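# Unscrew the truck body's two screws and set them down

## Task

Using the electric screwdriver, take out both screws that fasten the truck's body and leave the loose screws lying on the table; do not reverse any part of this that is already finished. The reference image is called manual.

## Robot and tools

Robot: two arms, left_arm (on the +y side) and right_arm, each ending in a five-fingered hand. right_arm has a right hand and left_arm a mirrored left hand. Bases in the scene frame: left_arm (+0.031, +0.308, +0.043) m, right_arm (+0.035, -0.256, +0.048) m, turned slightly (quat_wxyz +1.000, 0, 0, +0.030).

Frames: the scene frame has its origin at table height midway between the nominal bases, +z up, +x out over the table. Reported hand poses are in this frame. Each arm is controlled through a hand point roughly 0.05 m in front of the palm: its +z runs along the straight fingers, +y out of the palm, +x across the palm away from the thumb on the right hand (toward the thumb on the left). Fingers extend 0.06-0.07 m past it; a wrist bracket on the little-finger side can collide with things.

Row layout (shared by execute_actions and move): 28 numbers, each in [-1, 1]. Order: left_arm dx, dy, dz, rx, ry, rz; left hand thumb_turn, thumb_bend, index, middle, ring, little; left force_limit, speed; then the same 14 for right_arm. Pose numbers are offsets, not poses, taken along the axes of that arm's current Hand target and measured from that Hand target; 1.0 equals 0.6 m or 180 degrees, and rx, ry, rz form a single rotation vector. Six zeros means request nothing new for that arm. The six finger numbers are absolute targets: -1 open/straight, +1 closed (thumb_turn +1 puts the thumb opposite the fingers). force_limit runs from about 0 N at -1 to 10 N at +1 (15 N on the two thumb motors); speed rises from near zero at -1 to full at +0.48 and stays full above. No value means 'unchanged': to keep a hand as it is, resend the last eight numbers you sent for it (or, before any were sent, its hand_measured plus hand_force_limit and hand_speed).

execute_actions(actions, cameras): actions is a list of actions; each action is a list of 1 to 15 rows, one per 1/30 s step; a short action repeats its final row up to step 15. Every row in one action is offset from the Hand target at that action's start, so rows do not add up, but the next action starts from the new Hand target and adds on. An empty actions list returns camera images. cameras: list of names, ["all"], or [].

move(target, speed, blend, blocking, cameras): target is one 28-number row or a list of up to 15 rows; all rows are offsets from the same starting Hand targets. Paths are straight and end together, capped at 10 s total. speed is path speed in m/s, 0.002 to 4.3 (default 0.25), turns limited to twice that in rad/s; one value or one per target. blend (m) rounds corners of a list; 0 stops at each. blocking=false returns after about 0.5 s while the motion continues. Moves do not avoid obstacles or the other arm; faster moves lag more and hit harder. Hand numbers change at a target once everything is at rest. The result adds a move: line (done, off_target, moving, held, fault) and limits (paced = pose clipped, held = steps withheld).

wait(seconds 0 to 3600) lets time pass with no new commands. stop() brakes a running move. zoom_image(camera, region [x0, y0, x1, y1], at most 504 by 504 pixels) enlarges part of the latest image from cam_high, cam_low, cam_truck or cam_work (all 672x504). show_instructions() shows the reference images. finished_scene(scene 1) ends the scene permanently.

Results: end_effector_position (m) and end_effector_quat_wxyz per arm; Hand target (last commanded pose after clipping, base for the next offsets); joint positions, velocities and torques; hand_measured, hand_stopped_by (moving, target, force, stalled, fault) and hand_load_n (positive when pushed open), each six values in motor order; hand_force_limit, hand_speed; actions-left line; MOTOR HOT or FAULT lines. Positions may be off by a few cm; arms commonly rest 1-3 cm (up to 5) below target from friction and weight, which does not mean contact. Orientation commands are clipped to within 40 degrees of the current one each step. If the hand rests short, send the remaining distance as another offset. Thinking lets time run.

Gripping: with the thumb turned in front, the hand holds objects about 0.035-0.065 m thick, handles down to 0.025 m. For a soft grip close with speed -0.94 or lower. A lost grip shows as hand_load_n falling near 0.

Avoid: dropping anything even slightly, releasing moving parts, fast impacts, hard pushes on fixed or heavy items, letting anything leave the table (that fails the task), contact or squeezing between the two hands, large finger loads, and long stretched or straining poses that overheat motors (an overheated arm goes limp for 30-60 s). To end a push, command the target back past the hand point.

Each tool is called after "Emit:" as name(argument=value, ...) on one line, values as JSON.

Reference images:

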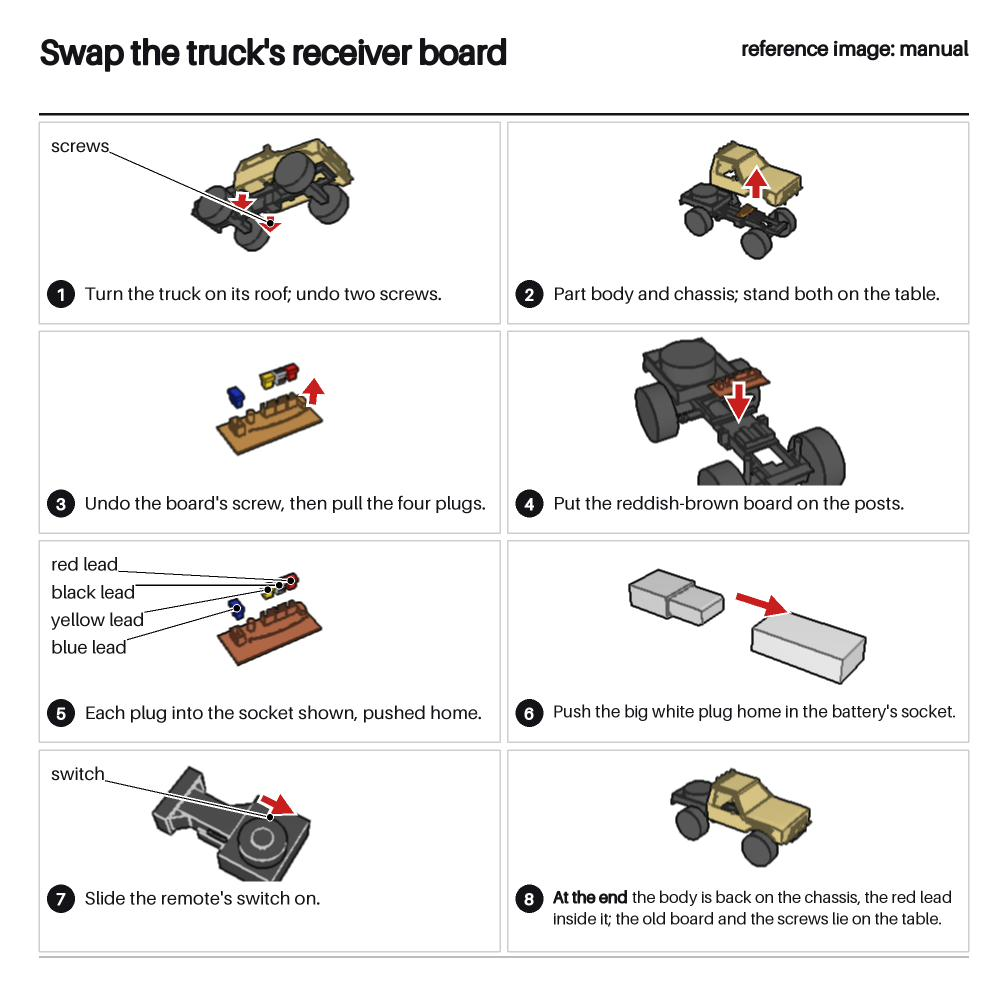

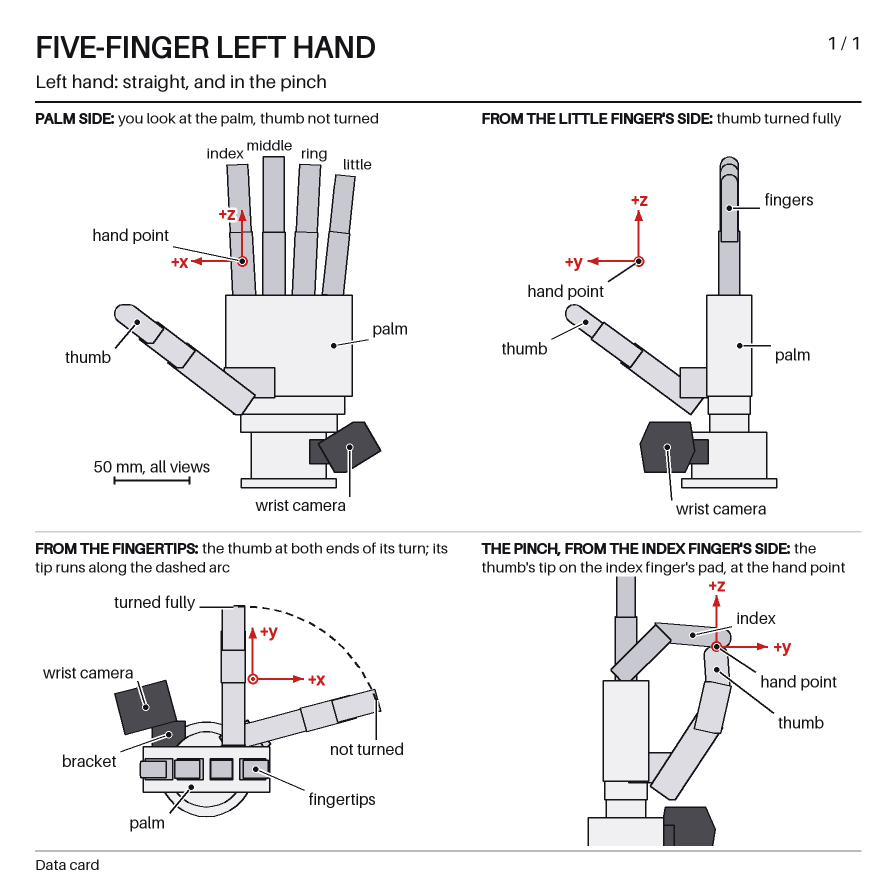

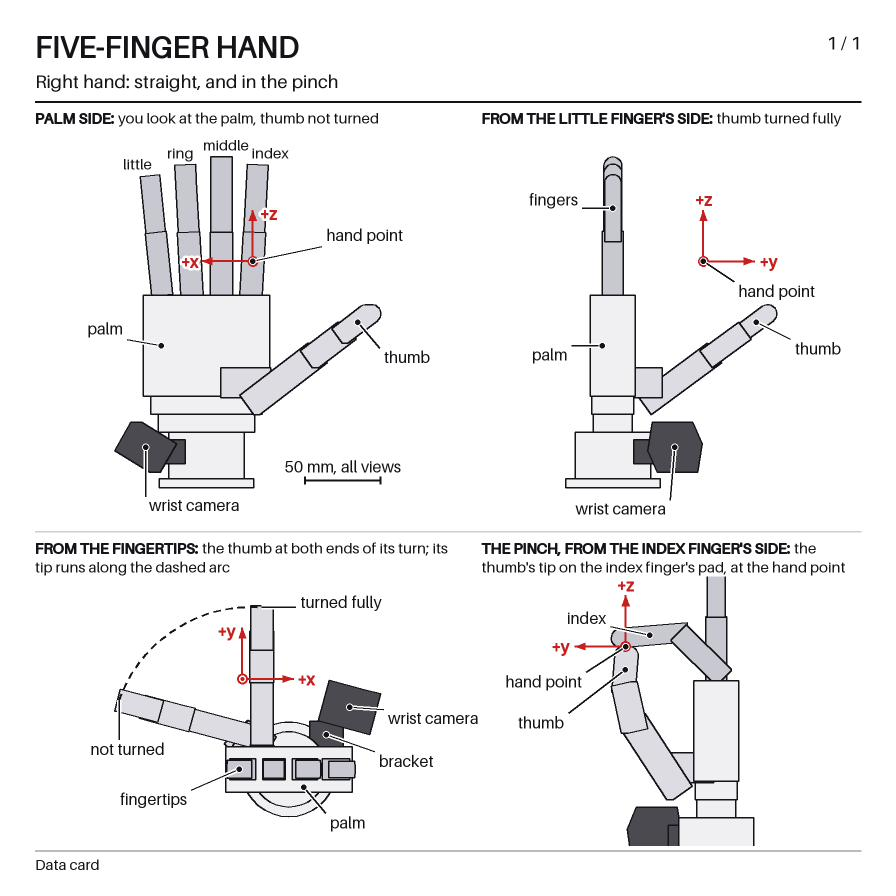

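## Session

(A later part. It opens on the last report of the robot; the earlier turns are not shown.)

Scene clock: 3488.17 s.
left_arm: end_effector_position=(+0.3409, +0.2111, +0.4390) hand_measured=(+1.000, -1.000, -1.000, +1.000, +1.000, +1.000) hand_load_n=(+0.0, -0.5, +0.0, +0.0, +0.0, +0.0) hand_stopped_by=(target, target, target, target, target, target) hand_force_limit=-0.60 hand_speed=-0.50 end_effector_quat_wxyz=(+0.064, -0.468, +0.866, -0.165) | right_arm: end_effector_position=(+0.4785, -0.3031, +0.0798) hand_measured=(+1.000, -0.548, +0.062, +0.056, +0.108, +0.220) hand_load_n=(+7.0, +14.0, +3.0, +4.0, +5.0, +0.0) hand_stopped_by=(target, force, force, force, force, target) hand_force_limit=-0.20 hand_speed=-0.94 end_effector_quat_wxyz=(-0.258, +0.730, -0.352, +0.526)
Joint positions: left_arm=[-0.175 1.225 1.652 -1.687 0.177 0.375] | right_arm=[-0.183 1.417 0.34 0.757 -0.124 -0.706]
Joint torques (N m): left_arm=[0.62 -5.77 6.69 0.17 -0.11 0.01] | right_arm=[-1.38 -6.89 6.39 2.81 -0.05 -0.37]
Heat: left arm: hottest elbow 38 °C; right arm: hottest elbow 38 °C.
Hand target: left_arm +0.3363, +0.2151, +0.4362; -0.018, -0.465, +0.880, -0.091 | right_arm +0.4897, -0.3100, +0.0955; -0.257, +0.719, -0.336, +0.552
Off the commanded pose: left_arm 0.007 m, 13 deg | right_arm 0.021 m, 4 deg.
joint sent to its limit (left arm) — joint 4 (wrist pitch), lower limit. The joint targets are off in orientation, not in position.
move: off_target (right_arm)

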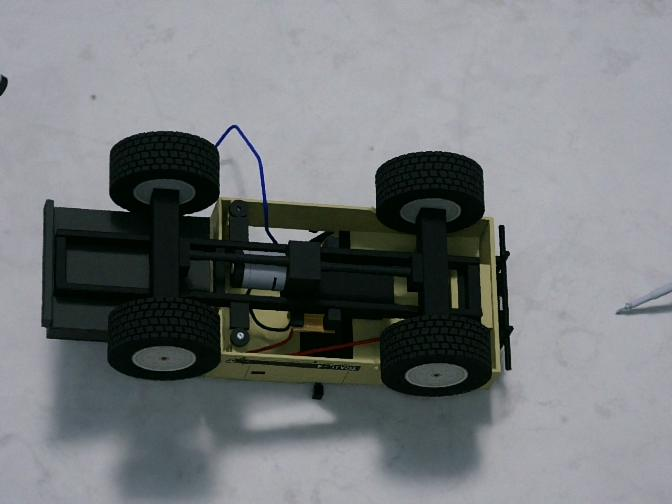

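Emit:
move(target=[0,0,0,0,0,0,1,-1,-1,1,1,1,-0.6,-0.5,-0.00466,0.00555,0.00194,0,0,0,1,-0.54,0.25,0.3,0.35,0.22,-0.2,-0.94], speed=0.02, cameras=["cam_truck"])

Emit:
zoom_image(camera="cam_truck", region=[602, 290, 642, 320])

Scene clock: 3494.77 s.
left_arm: end_effector_position=(+0.3409, +0.2111, +0.4390) hand_measured=(+1.000, -1.000, -1.000, +1.000, +1.000, +1.000) hand_load_n=(+0.0, -0.5, +0.0, +0.0, +0.0, +0.5) hand_stopped_by=(target, target, target, target, target, target) hand_force_limit=-0.60 hand_speed=-0.50 end_effector_quat_wxyz=(+0.064, -0.468, +0.866, -0.165) | right_arm: end_effector_position=(+0.4804, -0.3033, +0.0782) hand_measured=(+1.000, -0.548, +0.062, +0.056, +0.108, +0.220) hand_load_n=(+6.5, +14.0, +2.5, +4.5, +5.5, +0.5) hand_stopped_by=(target, force, force, force, force, target) hand_force_limit=-0.20 hand_speed=-0.94 end_effector_quat_wxyz=(-0.259, +0.728, -0.351, +0.529)
Joint positions: left_arm=[-0.175 1.225 1.652 -1.687 0.177 0.375] | right_arm=[-0.183 1.435 0.34 0.783 -0.124 -0.706]
Joint torques (N m): left_arm=[1.32 -5.6 6.68 0.12 -0.12 0.02] | right_arm=[-1.26 -6.71 6.09 2.81 -0.04 -0.37]
Heat: left arm: hottest elbow 38 °C; right arm: hottest elbow 38 °C.
Hand target: left_arm +0.3363, +0.2151, +0.4362; -0.018, -0.465, +0.880, -0.091 | right_arm +0.4897, -0.3100, +0.0909; -0.257, +0.719, -0.336, +0.552
Off the commanded pose: left_arm 0.007 m, 13 deg | right_arm 0.017 m, 3 deg.
joint sent to its limit (left arm) — joint 4 (wrist pitch), lower limit. The joint targets are off in orientation, not in position.
move: off_target (right_arm)

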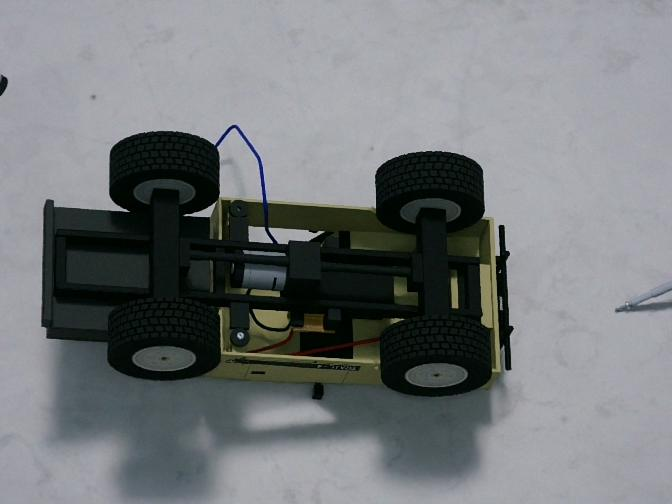

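Scaled by 12.600 from the camera's image (finer frame: 960x720).

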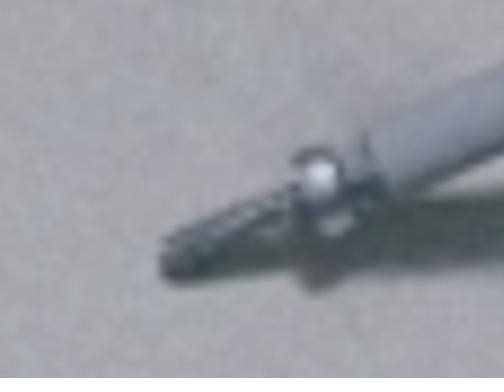

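Emit:
move(target=[[0.3797,-0.3965,0.2318,0.00839,-0.00095,0.19862,-1,-1,-1,1,1,1,-0.6,-0.5,0,0,0,0,0,0,1,-0.54,0.25,0.3,0.35,0.22,-0.2,-0.94],[0.3603,-0.3725,0.3953,0.00839,-0.00095,0.19862,-1,-1,-1,1,1,1,-0.6,-0.5,0,0,0,0,0,0,1,-0.54,0.25,0.3,0.35,0.22,-0.2,-0.94]], speed=[0.15,0.1], blend=[0.01,0], cameras=["cam_truck", "cam_work"])

Scene clock: 3533.23 s.
left_arm: end_effector_position=(+0.4113, -0.1264, +0.2603) hand_measured=(-1.000, -1.000, -1.000, +1.000, +1.000, +1.000) hand_load_n=(+0.0, +0.0, +0.0, +0.0, +0.0, +0.0) hand_stopped_by=(target, target, target, target, target, target) hand_force_limit=-0.60 hand_speed=-0.50 end_effector_quat_wxyz=(+0.014, -0.179, +0.979, -0.100) | right_arm: end_effector_position=(+0.4804, -0.3033, +0.0782) hand_measured=(+1.000, -0.548, +0.062, +0.056, +0.108, +0.220) hand_load_n=(+6.5, +14.0, +2.5, +4.5, +5.5, +0.0) hand_stopped_by=(target, force, force, force, force, target) hand_force_limit=-0.20 hand_speed=-0.94 end_effector_quat_wxyz=(-0.259, +0.728, -0.351, +0.529)
Joint positions: left_arm=[-0.812 1.914 1.987 -1.46 0.086 0.389] | right_arm=[-0.183 1.435 0.34 0.783 -0.124 -0.706]
Joint torques (N m): left_arm=[0.32 -16.97 7.2 0.66 -0.13 0.03] | right_arm=[-1.38 -6.77 6.13 2.76 -0.05 -0.37]
Heat: left arm: hottest elbow 38 °C; right arm: hottest elbow 37 °C.
Hand target: left_arm +0.4100, -0.1266, +0.2604; +0.018, -0.173, +0.979, -0.103 | right_arm +0.4897, -0.3100, +0.0909; -0.257, +0.719, -0.336, +0.552
Off the commanded pose: left_arm 0.001 m, 1 deg | right_arm 0.017 m, 3 deg.
move: done

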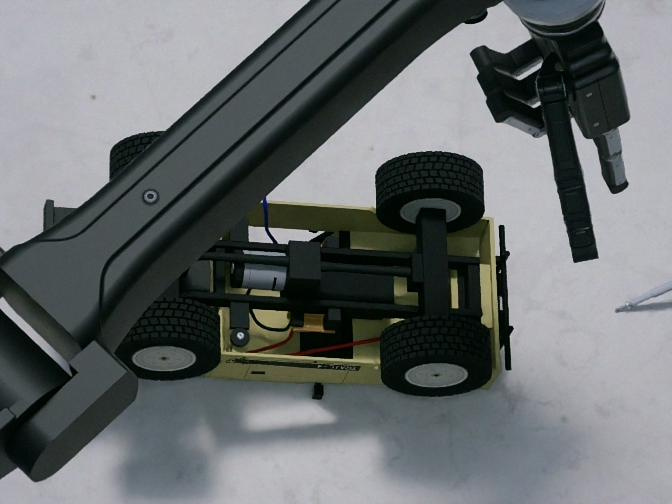

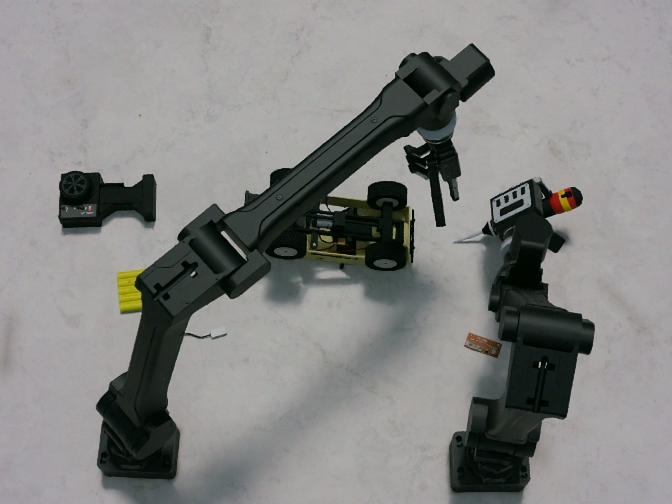

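Emit:
zoom_image(camera="cam_truck", region=[452, 0, 672, 270])

Emit:
zoom_image(camera="cam_work", region=[380, 30, 600, 260])

Scaled by 1.867 from the camera's image (finer frame: 960x720).

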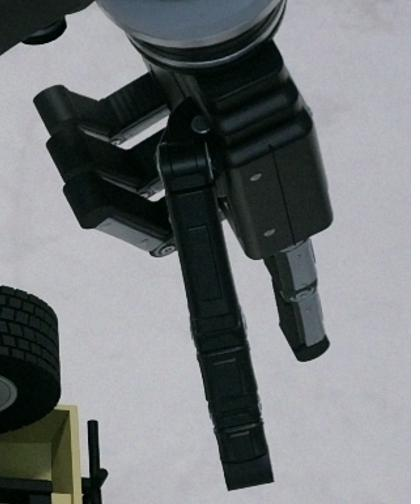

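Scaled by 2.191 from the camera's image (finer frame: 960x720).

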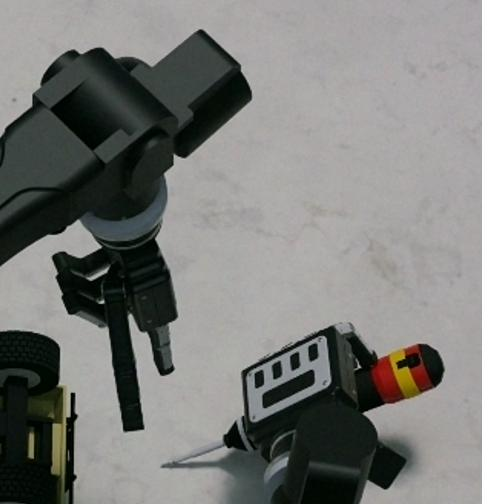

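Emit:
move(target=[-0.01865,0.01097,0.21985,0,0,0,-1,-1,-1,1,1,1,-0.6,-0.5,0,0,0,0,0,0,1,-0.54,0.25,0.3,0.35,0.22,-0.2,-0.94], speed=0.1, cameras=["cam_truck"])

Emit:
zoom_image(camera="cam_truck", region=[532, 180, 672, 330])

Scene clock: 3564.20 s.
left_arm: end_effector_position=(+0.4275, -0.1433, +0.1466) hand_measured=(-1.000, -1.000, -1.000, +1.000, +1.000, +1.000) hand_load_n=(+0.0, +0.0, -0.5, +0.0, +0.0, +0.0) hand_stopped_by=(target, target, target, target, target, target) hand_force_limit=-0.60 hand_speed=-0.50 end_effector_quat_wxyz=(+0.022, -0.176, +0.978, -0.112) | right_arm: end_effector_position=(+0.4804, -0.3033, +0.0782) hand_measured=(+1.000, -0.548, +0.062, +0.056, +0.108, +0.220) hand_load_n=(+6.5, +13.5, +2.5, +4.0, +5.0, +0.0) hand_stopped_by=(target, force, force, force, force, target) hand_force_limit=-0.20 hand_speed=-0.94 end_effector_quat_wxyz=(-0.259, +0.728, -0.351, +0.529)
Joint positions: left_arm=[-0.812 1.98 1.79 -1.169 0.086 0.392] | right_arm=[-0.183 1.435 0.34 0.783 -0.124 -0.706]
Joint torques (N m): left_arm=[0.62 -15.38 7.31 0.76 -0.11 0] | right_arm=[-1.32 -6.65 6.13 2.73 -0.06 -0.36]
Heat: left arm: hottest elbow 37 °C; right arm: hottest elbow 37 °C.
Hand target: left_arm +0.4276, -0.1425, +0.1299; +0.018, -0.173, +0.979, -0.103 | right_arm +0.4897, -0.3100, +0.0909; -0.257, +0.719, -0.336, +0.552
Off the commanded pose: left_arm 0.017 m, 1 deg | right_arm 0.017 m, 3 deg.
move: off_target (left_arm)

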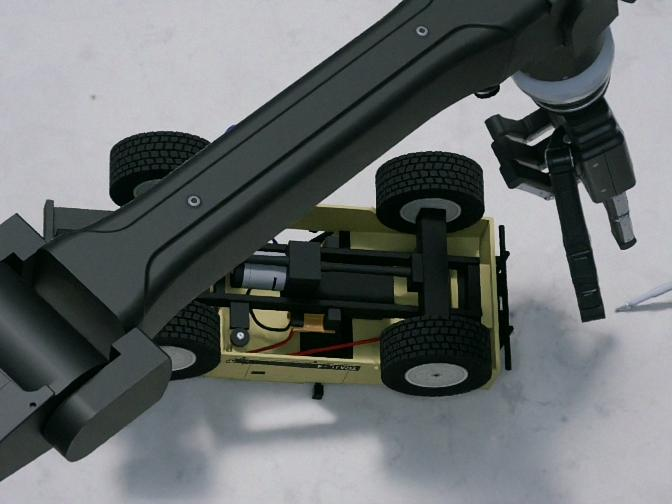

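Scaled by 3.360 from the camera's image (finer frame: 960x720).

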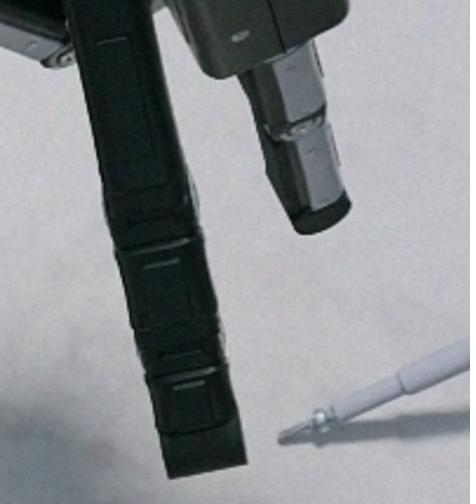

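Emit:
move(target=[-0.00142,0.01767,0.10187,0,0,0,-1,-1,-1,1,1,1,-0.6,-0.5,0,0,0,0,0,0,1,-0.54,0.25,0.3,0.35,0.22,-0.2,-0.94], speed=0.06, cameras=["cam_truck"])

Emit:
zoom_image(camera="cam_truck", region=[572, 240, 672, 340])

Scene clock: 3579.20 s.
left_arm: end_effector_position=(+0.4312, -0.1472, +0.0880) hand_measured=(-1.000, -1.000, -1.000, +1.000, +1.000, +1.000) hand_load_n=(+0.0, +0.0, +0.0, +0.0, +0.0, +0.0) hand_stopped_by=(target, target, target, target, target, target) hand_force_limit=-0.60 hand_speed=-0.50 end_effector_quat_wxyz=(+0.023, -0.176, +0.977, -0.114) | right_arm: end_effector_position=(+0.4804, -0.3033, +0.0782) hand_measured=(+1.000, -0.548, +0.062, +0.056, +0.108, +0.220) hand_load_n=(+6.5, +14.0, +2.5, +4.5, +5.5, +0.0) hand_stopped_by=(target, force, force, force, force, target) hand_force_limit=-0.20 hand_speed=-0.94 end_effector_quat_wxyz=(-0.259, +0.728, -0.351, +0.529)
Joint positions: left_arm=[-0.812 2.03 1.712 -1.035 0.086 0.392] | right_arm=[-0.183 1.435 0.34 0.783 -0.124 -0.706]
Joint torques (N m): left_arm=[0.5 -15.27 6.91 0.64 -0.13 0.01] | right_arm=[-1.32 -6.89 6.15 2.76 -0.05 -0.37]
Heat: left arm: hottest elbow 37 °C; right arm: hottest elbow 37 °C.
Hand target: left_arm +0.4292, -0.1445, +0.0681; +0.018, -0.173, +0.979, -0.103 | right_arm +0.4897, -0.3100, +0.0909; -0.257, +0.719, -0.336, +0.552
Off the commanded pose: left_arm 0.020 m, 2 deg | right_arm 0.017 m, 3 deg.
move: off_target (left_arm)

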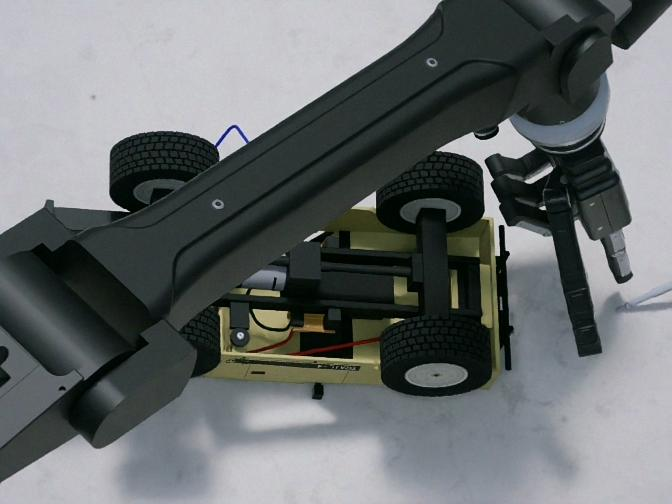

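Scaled by 5.040 from the camera's image (finer frame: 960x720).

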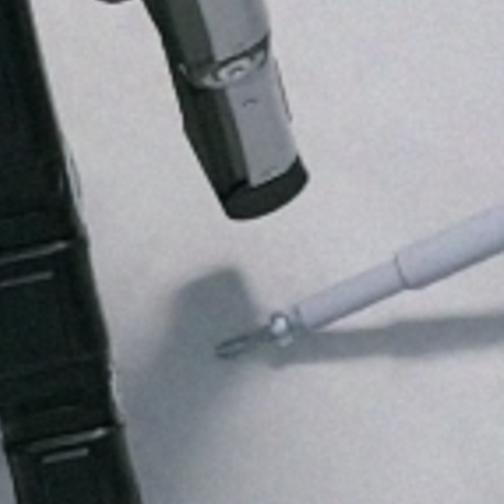

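Emit:
move(target=[0.00402,0.01043,0.03187,0,0,0,-1,-1,-1,1,1,1,-0.6,-0.5,0,0,0,0,0,0,1,-0.54,0.25,0.3,0.35,0.22,-0.2,-0.94], speed=0.04, cameras=["cam_truck"])

Emit:
zoom_image(camera="cam_truck", region=[592, 260, 652, 320])

Scene clock: 3597.33 s.
left_arm: end_effector_position=(+0.4299, -0.1458, +0.0690) hand_measured=(-1.000, -1.000, -1.000, +1.000, +1.000, +1.000) hand_load_n=(+0.0, +0.0, +0.0, +0.0, +0.0, +0.0) hand_stopped_by=(target, target, target, target, target, target) hand_force_limit=-0.60 hand_speed=-0.50 end_effector_quat_wxyz=(+0.024, -0.176, +0.977, -0.115) | right_arm: end_effector_position=(+0.4804, -0.3033, +0.0782) hand_measured=(+1.000, -0.548, +0.062, +0.056, +0.108, +0.220) hand_load_n=(+6.0, +14.0, +2.5, +4.0, +5.5, +0.0) hand_stopped_by=(target, force, force, force, force, target) hand_force_limit=-0.20 hand_speed=-0.94 end_effector_quat_wxyz=(-0.259, +0.728, -0.351, +0.529)
Joint positions: left_arm=[-0.812 2.041 1.677 -0.987 0.086 0.392] | right_arm=[-0.183 1.435 0.34 0.783 -0.124 -0.706]
Joint torques (N m): left_arm=[0.44 -15.03 6.69 0.68 -0.12 0] | right_arm=[-1.38 -6.83 6.11 2.73 -0.04 -0.37]
Heat: left arm: hottest elbow 37 °C; right arm: hottest elbow 36 °C.
Hand target: left_arm +0.4261, -0.1432, +0.0480; +0.018, -0.173, +0.979, -0.103 | right_arm +0.4897, -0.3100, +0.0909; -0.257, +0.719, -0.336, +0.552
Off the commanded pose: left_arm 0.021 m, 2 deg | right_arm 0.017 m, 3 deg.
move: off_target (left_arm)

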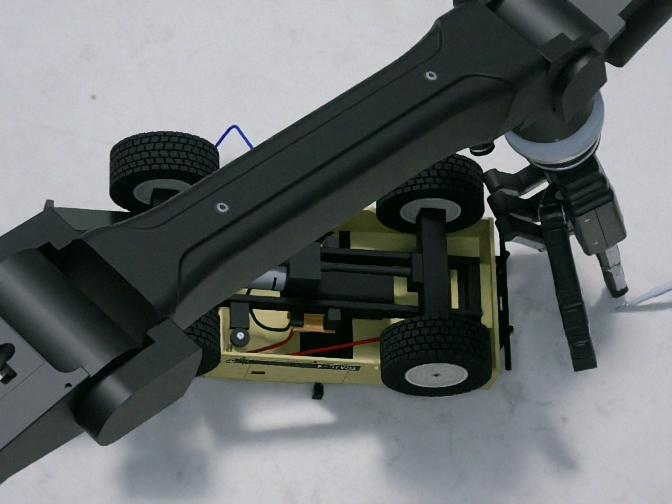

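Scaled by 8.400 from the camera's image (finer frame: 960x720).

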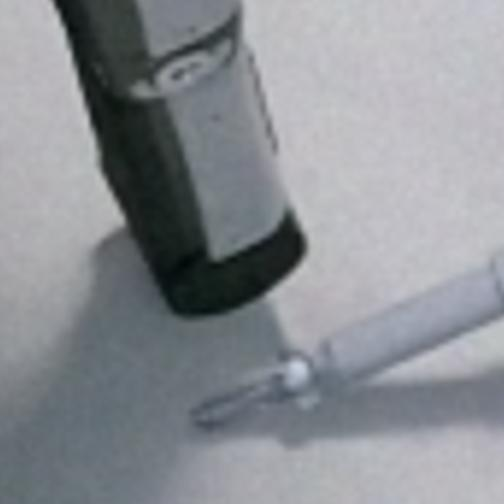

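Emit:
move(target=[0.00392,0.00555,0.01927,0,0,0,-1,-1,-1,1,1,1,-0.6,-0.5,0,0,0,0,0,0,1,-0.54,0.25,0.3,0.35,0.22,-0.2,-0.94], speed=0.02, cameras=["cam_truck"])

Emit:
zoom_image(camera="cam_truck", region=[602, 275, 642, 315])

Scene clock: 3613.07 s.
left_arm: end_effector_position=(+0.4304, -0.1463, +0.0641) hand_measured=(-1.000, -1.000, -1.000, +1.000, +1.000, +1.000) hand_load_n=(+0.0, +0.0, -1.0, +0.0, +0.0, +0.0) hand_stopped_by=(target, target, target, target, target, target) hand_force_limit=-0.60 hand_speed=-0.50 end_effector_quat_wxyz=(+0.026, -0.176, +0.977, -0.119) | right_arm: end_effector_position=(+0.4804, -0.3033, +0.0782) hand_measured=(+1.000, -0.548, +0.062, +0.056, +0.108, +0.220) hand_load_n=(+6.5, +14.0, +2.5, +4.5, +5.5, +0.0) hand_stopped_by=(target, force, force, force, force, target) hand_force_limit=-0.20 hand_speed=-0.94 end_effector_quat_wxyz=(-0.259, +0.728, -0.351, +0.529)
Joint positions: left_arm=[-0.812 2.042 1.665 -0.966 0.086 0.392] | right_arm=[-0.183 1.435 0.34 0.783 -0.124 -0.706]
Joint torques (N m): left_arm=[0.15 -14.39 6.04 0.99 -0.15 -0.02] | right_arm=[-1.14 -6.71 6.13 2.77 -0.03 -0.38]
Heat: left arm: hottest elbow 37 °C; right arm: hottest elbow 36 °C.
Hand target: left_arm +0.4236, -0.1432, +0.0361; +0.018, -0.173, +0.979, -0.103 | right_arm +0.4897, -0.3100, +0.0909; -0.257, +0.719, -0.336, +0.552
Off the commanded pose: left_arm 0.029 m, 2 deg | right_arm 0.017 m, 3 deg.
move: off_target (left_arm)

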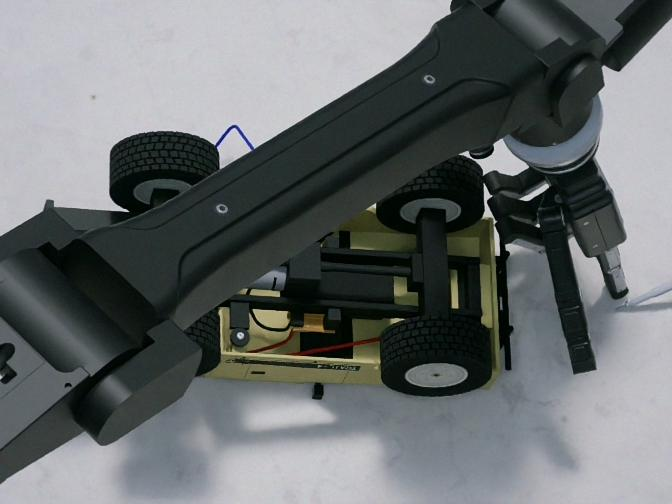

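Scaled by 12.600 from the camera's image (finer frame: 960x720).

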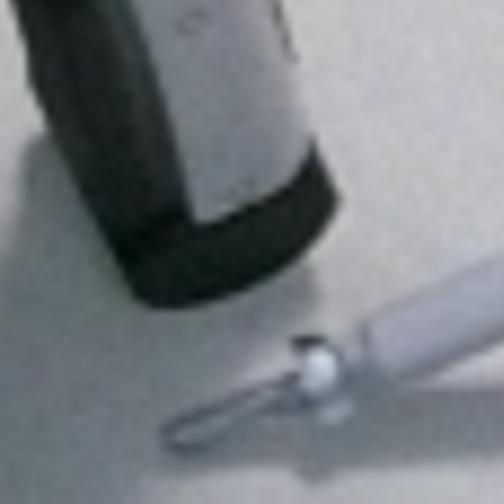

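Emit:
move(target=[[0.00707,-0.01857,-0.11343,0,0,0,-1,-1,-1,1,1,1,-0.6,-0.5,0,0,0,0,0,0,1,-0.54,0.25,0.3,0.35,0.22,-0.2,-0.94],[0.00707,-0.00055,-0.02867,0,0,0,-1,-1,-1,1,1,1,-0.6,-0.5,0,0,0,0,0,0,1,-0.54,0.25,0.3,0.35,0.22,-0.2,-0.94]], speed=0.04, cameras=["cam_truck"])

Emit:
zoom_image(camera="cam_truck", region=[602, 275, 642, 315])

Scene clock: 3638.87 s.
left_arm: end_effector_position=(+0.4249, -0.1415, +0.0732) hand_measured=(-1.000, -1.000, -1.000, +1.000, +1.000, +1.000) hand_load_n=(+0.0, +0.0, +0.0, +0.0, +0.0, +0.0) hand_stopped_by=(target, target, target, target, target, target) hand_force_limit=-0.60 hand_speed=-0.50 end_effector_quat_wxyz=(+0.024, -0.175, +0.977, -0.115) | right_arm: end_effector_position=(+0.4804, -0.3032, +0.0780) hand_measured=(+1.000, -0.548, +0.062, +0.056, +0.108, +0.220) hand_load_n=(+6.5, +14.0, +3.0, +4.0, +5.0, +0.0) hand_stopped_by=(target, force, force, force, force, target) hand_force_limit=-0.20 hand_speed=-0.94 end_effector_quat_wxyz=(-0.259, +0.728, -0.351, +0.529)
Joint positions: left_arm=[-0.813 2.021 1.656 -0.986 0.084 0.392] | right_arm=[-0.183 1.436 0.34 0.783 -0.125 -0.706]
Joint torques (N m): left_arm=[0.38 -14.45 6.69 0.61 -0.16 -0.07] | right_arm=[-1.38 -6.71 6.11 2.8 -0.04 -0.35]
Heat: left arm: hottest elbow 37 °C; right arm: hottest elbow 36 °C.
Hand target: left_arm +0.4188, -0.1416, +0.0531; +0.018, -0.173, +0.979, -0.103 | right_arm +0.4897, -0.3100, +0.0910; -0.257, +0.719, -0.335, +0.552
Off the commanded pose: left_arm 0.021 m, 2 deg | right_arm 0.017 m, 3 deg.
move: off_target (left_arm)

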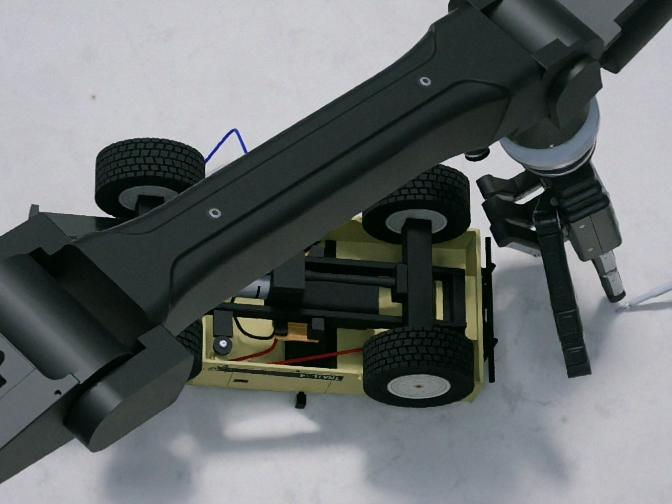

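Scaled by 12.600 from the camera's image (finer frame: 960x720).

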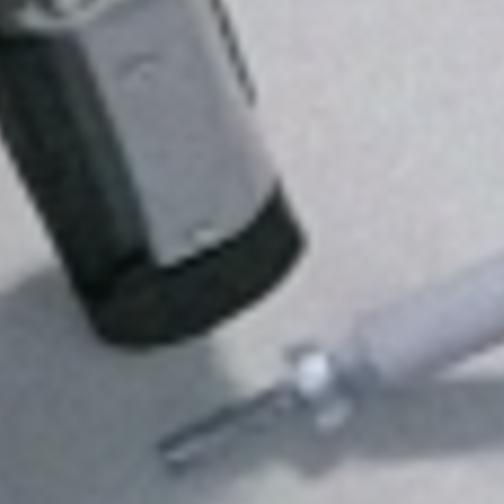

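Emit:
zoom_image(camera="cam_truck", region=[420, 140, 640, 400])

Emit:
wait(seconds=0.1, cameras=["cam_low", "cam_high"])

Emit:
zoom_image(camera="cam_low", region=[220, 170, 380, 280])

Scaled by 1.938 from the camera's image (finer frame: 960x720).

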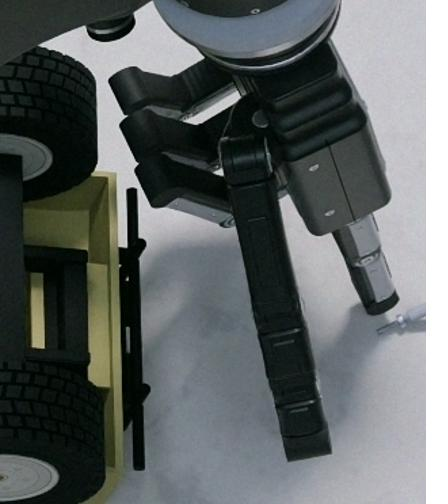

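Scene clock: 3647.40 s.
left_arm: end_effector_position=(+0.4249, -0.1415, +0.0732) hand_measured=(-1.000, -1.000, -1.000, +1.000, +1.000, +1.000) hand_load_n=(+0.0, +0.0, +0.0, +0.0, +0.0, +0.0) hand_stopped_by=(target, target, target, target, target, target) hand_force_limit=-0.60 hand_speed=-0.50 end_effector_quat_wxyz=(+0.024, -0.175, +0.977, -0.115) | right_arm: end_effector_position=(+0.4804, -0.3032, +0.0780) hand_measured=(+1.000, -0.548, +0.062, +0.056, +0.108, +0.220) hand_load_n=(+7.0, +14.0, +2.5, +4.0, +5.0, +0.0) hand_stopped_by=(target, force, force, force, force, target) hand_force_limit=-0.20 hand_speed=-0.94 end_effector_quat_wxyz=(-0.259, +0.728, -0.351, +0.529)
Joint positions: left_arm=[-0.813 2.021 1.656 -0.986 0.084 0.392] | right_arm=[-0.183 1.436 0.34 0.783 -0.125 -0.706]
Joint torques (N m): left_arm=[-0.03 -14.51 6.71 0.76 -0.15 -0.09] | right_arm=[-1.2 -6.77 6.09 2.71 -0.04 -0.37]
Heat: left arm: hottest elbow 37 °C; right arm: hottest elbow 36 °C.
Hand target: left_arm +0.4188, -0.1416, +0.0531; +0.018, -0.173, +0.979, -0.103 | right_arm +0.4897, -0.3100, +0.0910; -0.257, +0.719, -0.335, +0.552
Off the commanded pose: left_arm 0.021 m, 2 deg | right_arm 0.017 m, 3 deg.
wait: 0.10 s; at rest from the start
Images, in order (width x height): cam_high 672x504, cam_low 672x504.

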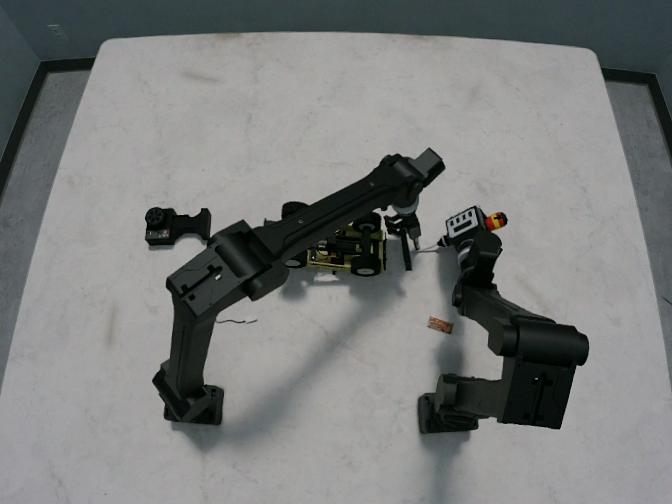

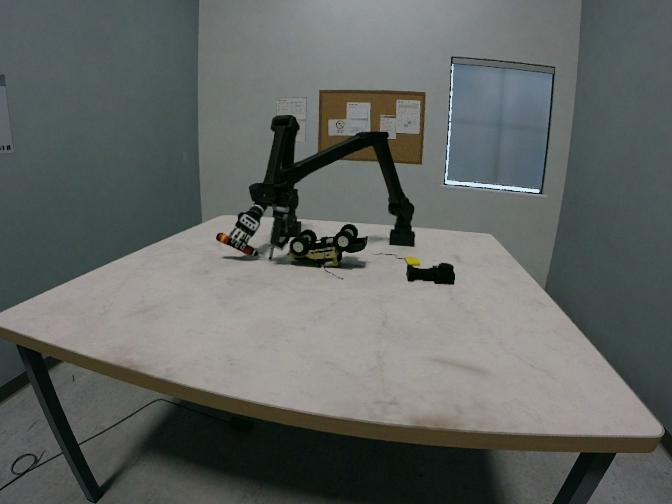

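Scaled by 3.150 from the camera's image (finer frame: 960x720).

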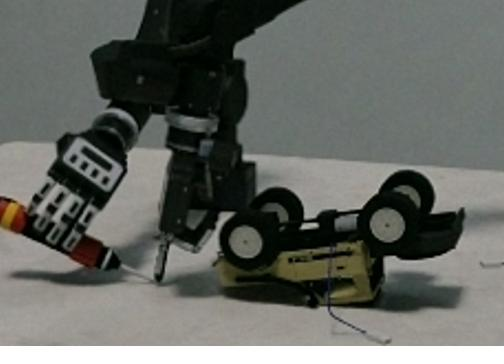

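Emit:
move(target=[[0,-0.02425,-0.11411,0,0,0,-1,-1,-1,1,1,1,-0.6,-0.5,0,0,0,0,0,0,1,-0.54,0.25,0.3,0.35,0.22,-0.2,-0.94],[-0.07232,-0.02207,-0.1265,-0.01107,0.02323,0.12019,-1,-1,-1,1,1,1,-0.6,-0.5,0,0,0,0,0,0,1,-0.54,0.25,0.3,0.35,0.22,-0.2,-0.94],[-0.04168,-0.03477,-0.1238,-0.01107,0.02323,0.12019,-1,-1,-1,1,1,1,-0.6,-0.5,0,0,0,0,0,0,1,-0.54,0.25,0.3,0.35,0.22,-0.2,-0.94],[-0.04168,-0.0112,-0.01295,-0.01107,0.02323,0.12019,-1,-1,-1,1,1,1,-0.6,-0.5,0,0,0,0,0,0,1,-0.54,0.25,0.3,0.35,0.22,-0.2,-0.94]], speed=[0.05,0.1,0.06,0.06], cameras=["cam_truck"])

Emit:
zoom_image(camera="cam_truck", region=[602, 270, 652, 320])

Scene clock: 3663.03 s.
left_arm: end_effector_position=(+0.4501, -0.1365, +0.0816) hand_measured=(-1.000, -1.000, -1.000, +1.000, +1.000, +1.000) hand_load_n=(+0.0, +0.0, +0.0, +0.5, +0.0, +0.0) hand_stopped_by=(target, target, target, target, target, target) hand_force_limit=-0.60 hand_speed=-0.50 end_effector_quat_wxyz=(+0.008, +0.019, +0.995, -0.096) | right_arm: end_effector_position=(+0.4804, -0.3032, +0.0780) hand_measured=(+1.000, -0.548, +0.062, +0.056, +0.108, +0.220) hand_load_n=(+7.0, +14.0, +2.5, +4.5, +5.0, +0.0) hand_stopped_by=(target, force, force, force, force, target) hand_force_limit=-0.20 hand_speed=-0.94 end_effector_quat_wxyz=(-0.259, +0.728, -0.351, +0.529)
Joint positions: left_arm=[-0.808 2.09 1.796 -1.128 0.124 0.79] | right_arm=[-0.183 1.436 0.34 0.783 -0.125 -0.706]
Joint torques (N m): left_arm=[0.09 -15.74 6.82 0.58 -0.02 -0.16] | right_arm=[-1.32 -6.77 6.12 2.74 -0.04 -0.36]
Heat: left arm: hottest elbow 37 °C; right arm: hottest elbow 36 °C.
Hand target: left_arm +0.4438, -0.1376, +0.0620; -0.002, +0.018, +0.996, -0.087 | right_arm +0.4897, -0.3100, +0.0910; -0.257, +0.719, -0.335, +0.552
Off the commanded pose: left_arm 0.021 m, 1 deg | right_arm 0.017 m, 3 deg.
move: off_target (left_arm)

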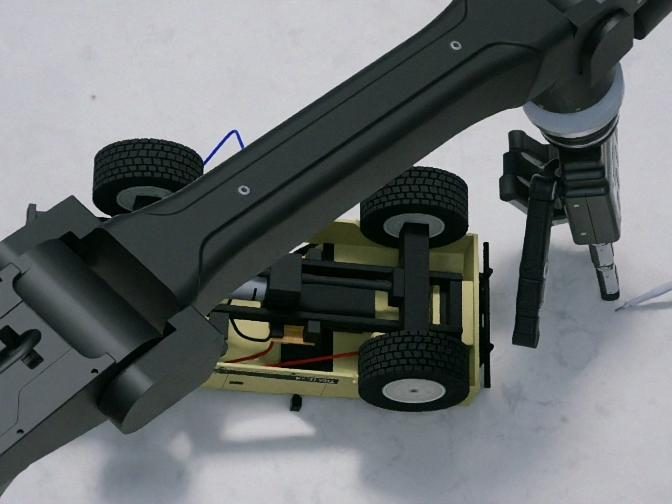

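Scaled by 10.080 from the camera's image (finer frame: 960x720).

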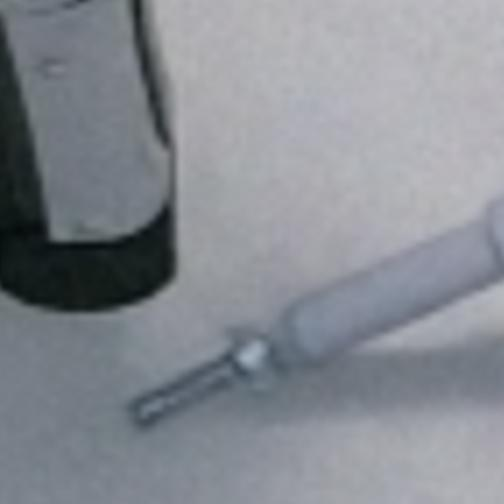

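Emit:
move(target=[0.00348,-0.00808,0.01157,0,0,0,-1,-1,-1,1,1,1,-0.6,-0.5,0,0,0,0,0,0,1,-0.54,0.25,0.3,0.35,0.22,-0.2,-0.94], speed=0.03, cameras=["cam_truck"])

Emit:
zoom_image(camera="cam_truck", region=[602, 280, 642, 320])

Scene clock: 3671.63 s.
left_arm: end_effector_position=(+0.4478, -0.1406, +0.0760) hand_measured=(-1.000, -1.000, -1.000, +1.000, +1.000, +1.000) hand_load_n=(+0.0, +0.0, +0.0, +0.0, +0.0, +0.0) hand_stopped_by=(target, target, target, target, target, target) hand_force_limit=-0.60 hand_speed=-0.50 end_effector_quat_wxyz=(+0.007, +0.018, +0.995, -0.096) | right_arm: end_effector_position=(+0.4804, -0.3032, +0.0780) hand_measured=(+1.000, -0.548, +0.062, +0.056, +0.108, +0.220) hand_load_n=(+6.5, +14.0, +3.0, +4.0, +5.0, +0.0) hand_stopped_by=(target, force, force, force, force, target) hand_force_limit=-0.20 hand_speed=-0.94 end_effector_quat_wxyz=(-0.259, +0.728, -0.351, +0.529)
Joint positions: left_arm=[-0.815 2.1 1.796 -1.119 0.124 0.782] | right_arm=[-0.183 1.436 0.34 0.783 -0.125 -0.706]
Joint torques (N m): left_arm=[-0.09 -15.68 7.25 0.65 -0.1 -0.16] | right_arm=[-1.38 -6.77 6.11 2.7 -0.04 -0.36]
Heat: left arm: hottest elbow 37 °C; right arm: hottest elbow 36 °C.
Hand target: left_arm +0.4415, -0.1436, +0.0559; -0.002, +0.018, +0.996, -0.087 | right_arm +0.4897, -0.3100, +0.0911; -0.257, +0.719, -0.335, +0.552
Off the commanded pose: left_arm 0.021 m, 1 deg | right_arm 0.017 m, 3 deg.
move: off_target (left_arm)

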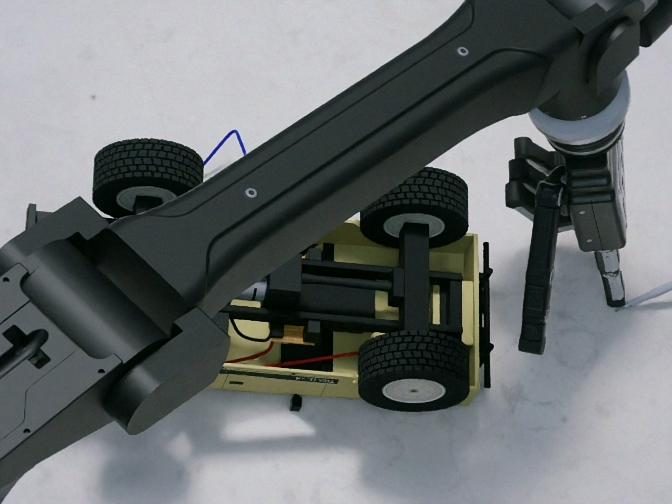

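Scaled by 12.600 from the camera's image (finer frame: 960x720).

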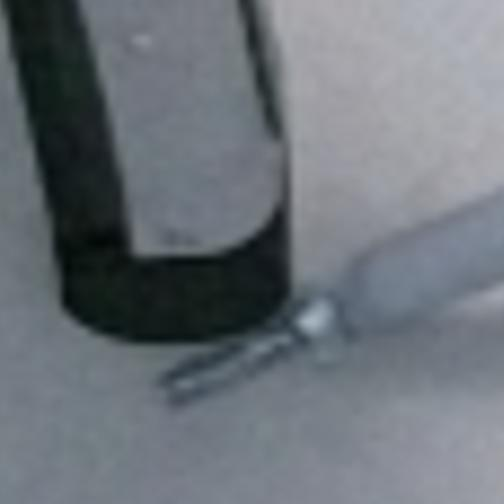

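Emit:
wait(seconds=0.1, cameras=["cam_truck"])

Emit:
zoom_image(camera="cam_truck", region=[592, 275, 662, 325])

Scene clock: 3679.33 s.
left_arm: end_effector_position=(+0.4478, -0.1406, +0.0760) hand_measured=(-1.000, -1.000, -1.000, +1.000, +1.000, +1.000) hand_load_n=(+0.0, -0.5, +0.0, +0.0, +0.0, +0.0) hand_stopped_by=(target, target, target, target, target, target) hand_force_limit=-0.60 hand_speed=-0.50 end_effector_quat_wxyz=(+0.007, +0.018, +0.995, -0.096) | right_arm: end_effector_position=(+0.4804, -0.3032, +0.0780) hand_measured=(+1.000, -0.548, +0.062, +0.056, +0.108, +0.220) hand_load_n=(+7.0, +14.0, +3.0, +4.5, +5.0, +0.0) hand_stopped_by=(target, force, force, force, force, target) hand_force_limit=-0.20 hand_speed=-0.94 end_effector_quat_wxyz=(-0.259, +0.728, -0.351, +0.529)
Joint positions: left_arm=[-0.815 2.1 1.796 -1.119 0.124 0.781] | right_arm=[-0.183 1.436 0.34 0.783 -0.125 -0.706]
Joint torques (N m): left_arm=[0.21 -15.79 7.09 0.59 -0.08 -0.15] | right_arm=[-1.26 -6.77 6.09 2.77 -0.03 -0.37]
Heat: left arm: hottest elbow 37 °C; right arm: hottest elbow 36 °C.
Hand target: left_arm +0.4415, -0.1435, +0.0559; -0.002, +0.018, +0.996, -0.087 | right_arm +0.4897, -0.3100, +0.0911; -0.257, +0.719, -0.335, +0.552
Off the commanded pose: left_arm 0.021 m, 1 deg | right_arm 0.017 m, 3 deg.
wait: 0.10 s; at rest from the start

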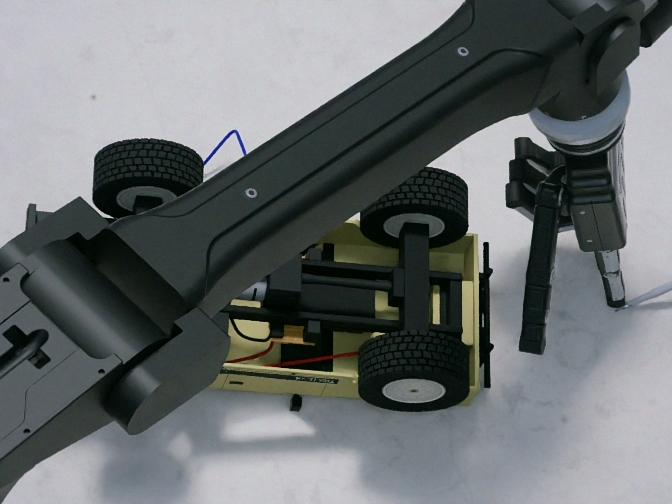

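Scaled by 7.200 from the camera's image (finer frame: 960x720).

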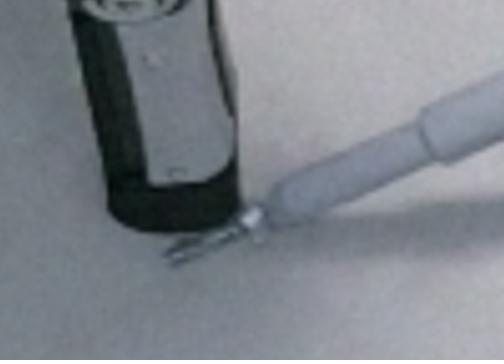

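Emit:
move(target=[0.002412,-0.00081,0.010297,0,0,0,-1,-1,-1,1,1,1,-0.6,-0.5,0,0,0,0,0,0,1,-0.54,0.25,0.3,0.35,0.22,-0.2,-0.94], speed=0.02, cameras=["cam_truck"])

Emit:
zoom_image(camera="cam_truck", region=[602, 285, 644, 315])

Scene clock: 3687.47 s.
left_arm: end_effector_position=(+0.4486, -0.1439, +0.0730) hand_measured=(-1.000, -1.000, -1.000, +1.000, +1.000, +1.000) hand_load_n=(+0.0, +0.0, +0.0, +0.0, +0.5, +0.0) hand_stopped_by=(target, target, target, target, target, target) hand_force_limit=-0.60 hand_speed=-0.50 end_effector_quat_wxyz=(+0.009, +0.018, +0.995, -0.099) | right_arm: end_effector_position=(+0.4803, -0.3032, +0.0778) hand_measured=(+1.000, -0.548, +0.062, +0.056, +0.108, +0.220) hand_load_n=(+7.0, +13.5, +3.0, +4.0, +5.0, +0.0) hand_stopped_by=(target, force, force, force, force, target) hand_force_limit=-0.20 hand_speed=-0.94 end_effector_quat_wxyz=(-0.259, +0.728, -0.351, +0.529)
Joint positions: left_arm=[-0.817 2.104 1.796 -1.106 0.124 0.778] | right_arm=[-0.183 1.436 0.34 0.783 -0.125 -0.706]
Joint torques (N m): left_arm=[-0.44 -16.09 6.65 0.72 -0.09 -0.15] | right_arm=[-1.32 -7 6.09 2.73 -0.03 -0.36]
Heat: left arm: hottest elbow 37 °C; right arm: hottest elbow 36 °C.
Hand target: left_arm +0.4400, -0.1451, +0.0498; -0.002, +0.018, +0.996, -0.087 | right_arm +0.4897, -0.3100, +0.0909; -0.257, +0.719, -0.336, +0.551
Off the commanded pose: left_arm 0.025 m, 2 deg | right_arm 0.018 m, 3 deg.
move: off_target (left_arm)

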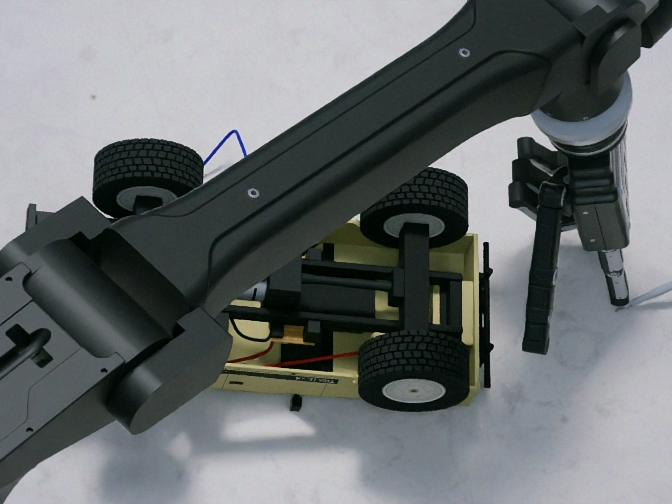

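Scaled by 12.000 from the camera's image (finer frame: 960x720).

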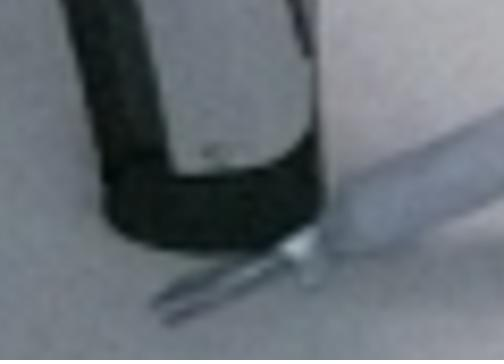

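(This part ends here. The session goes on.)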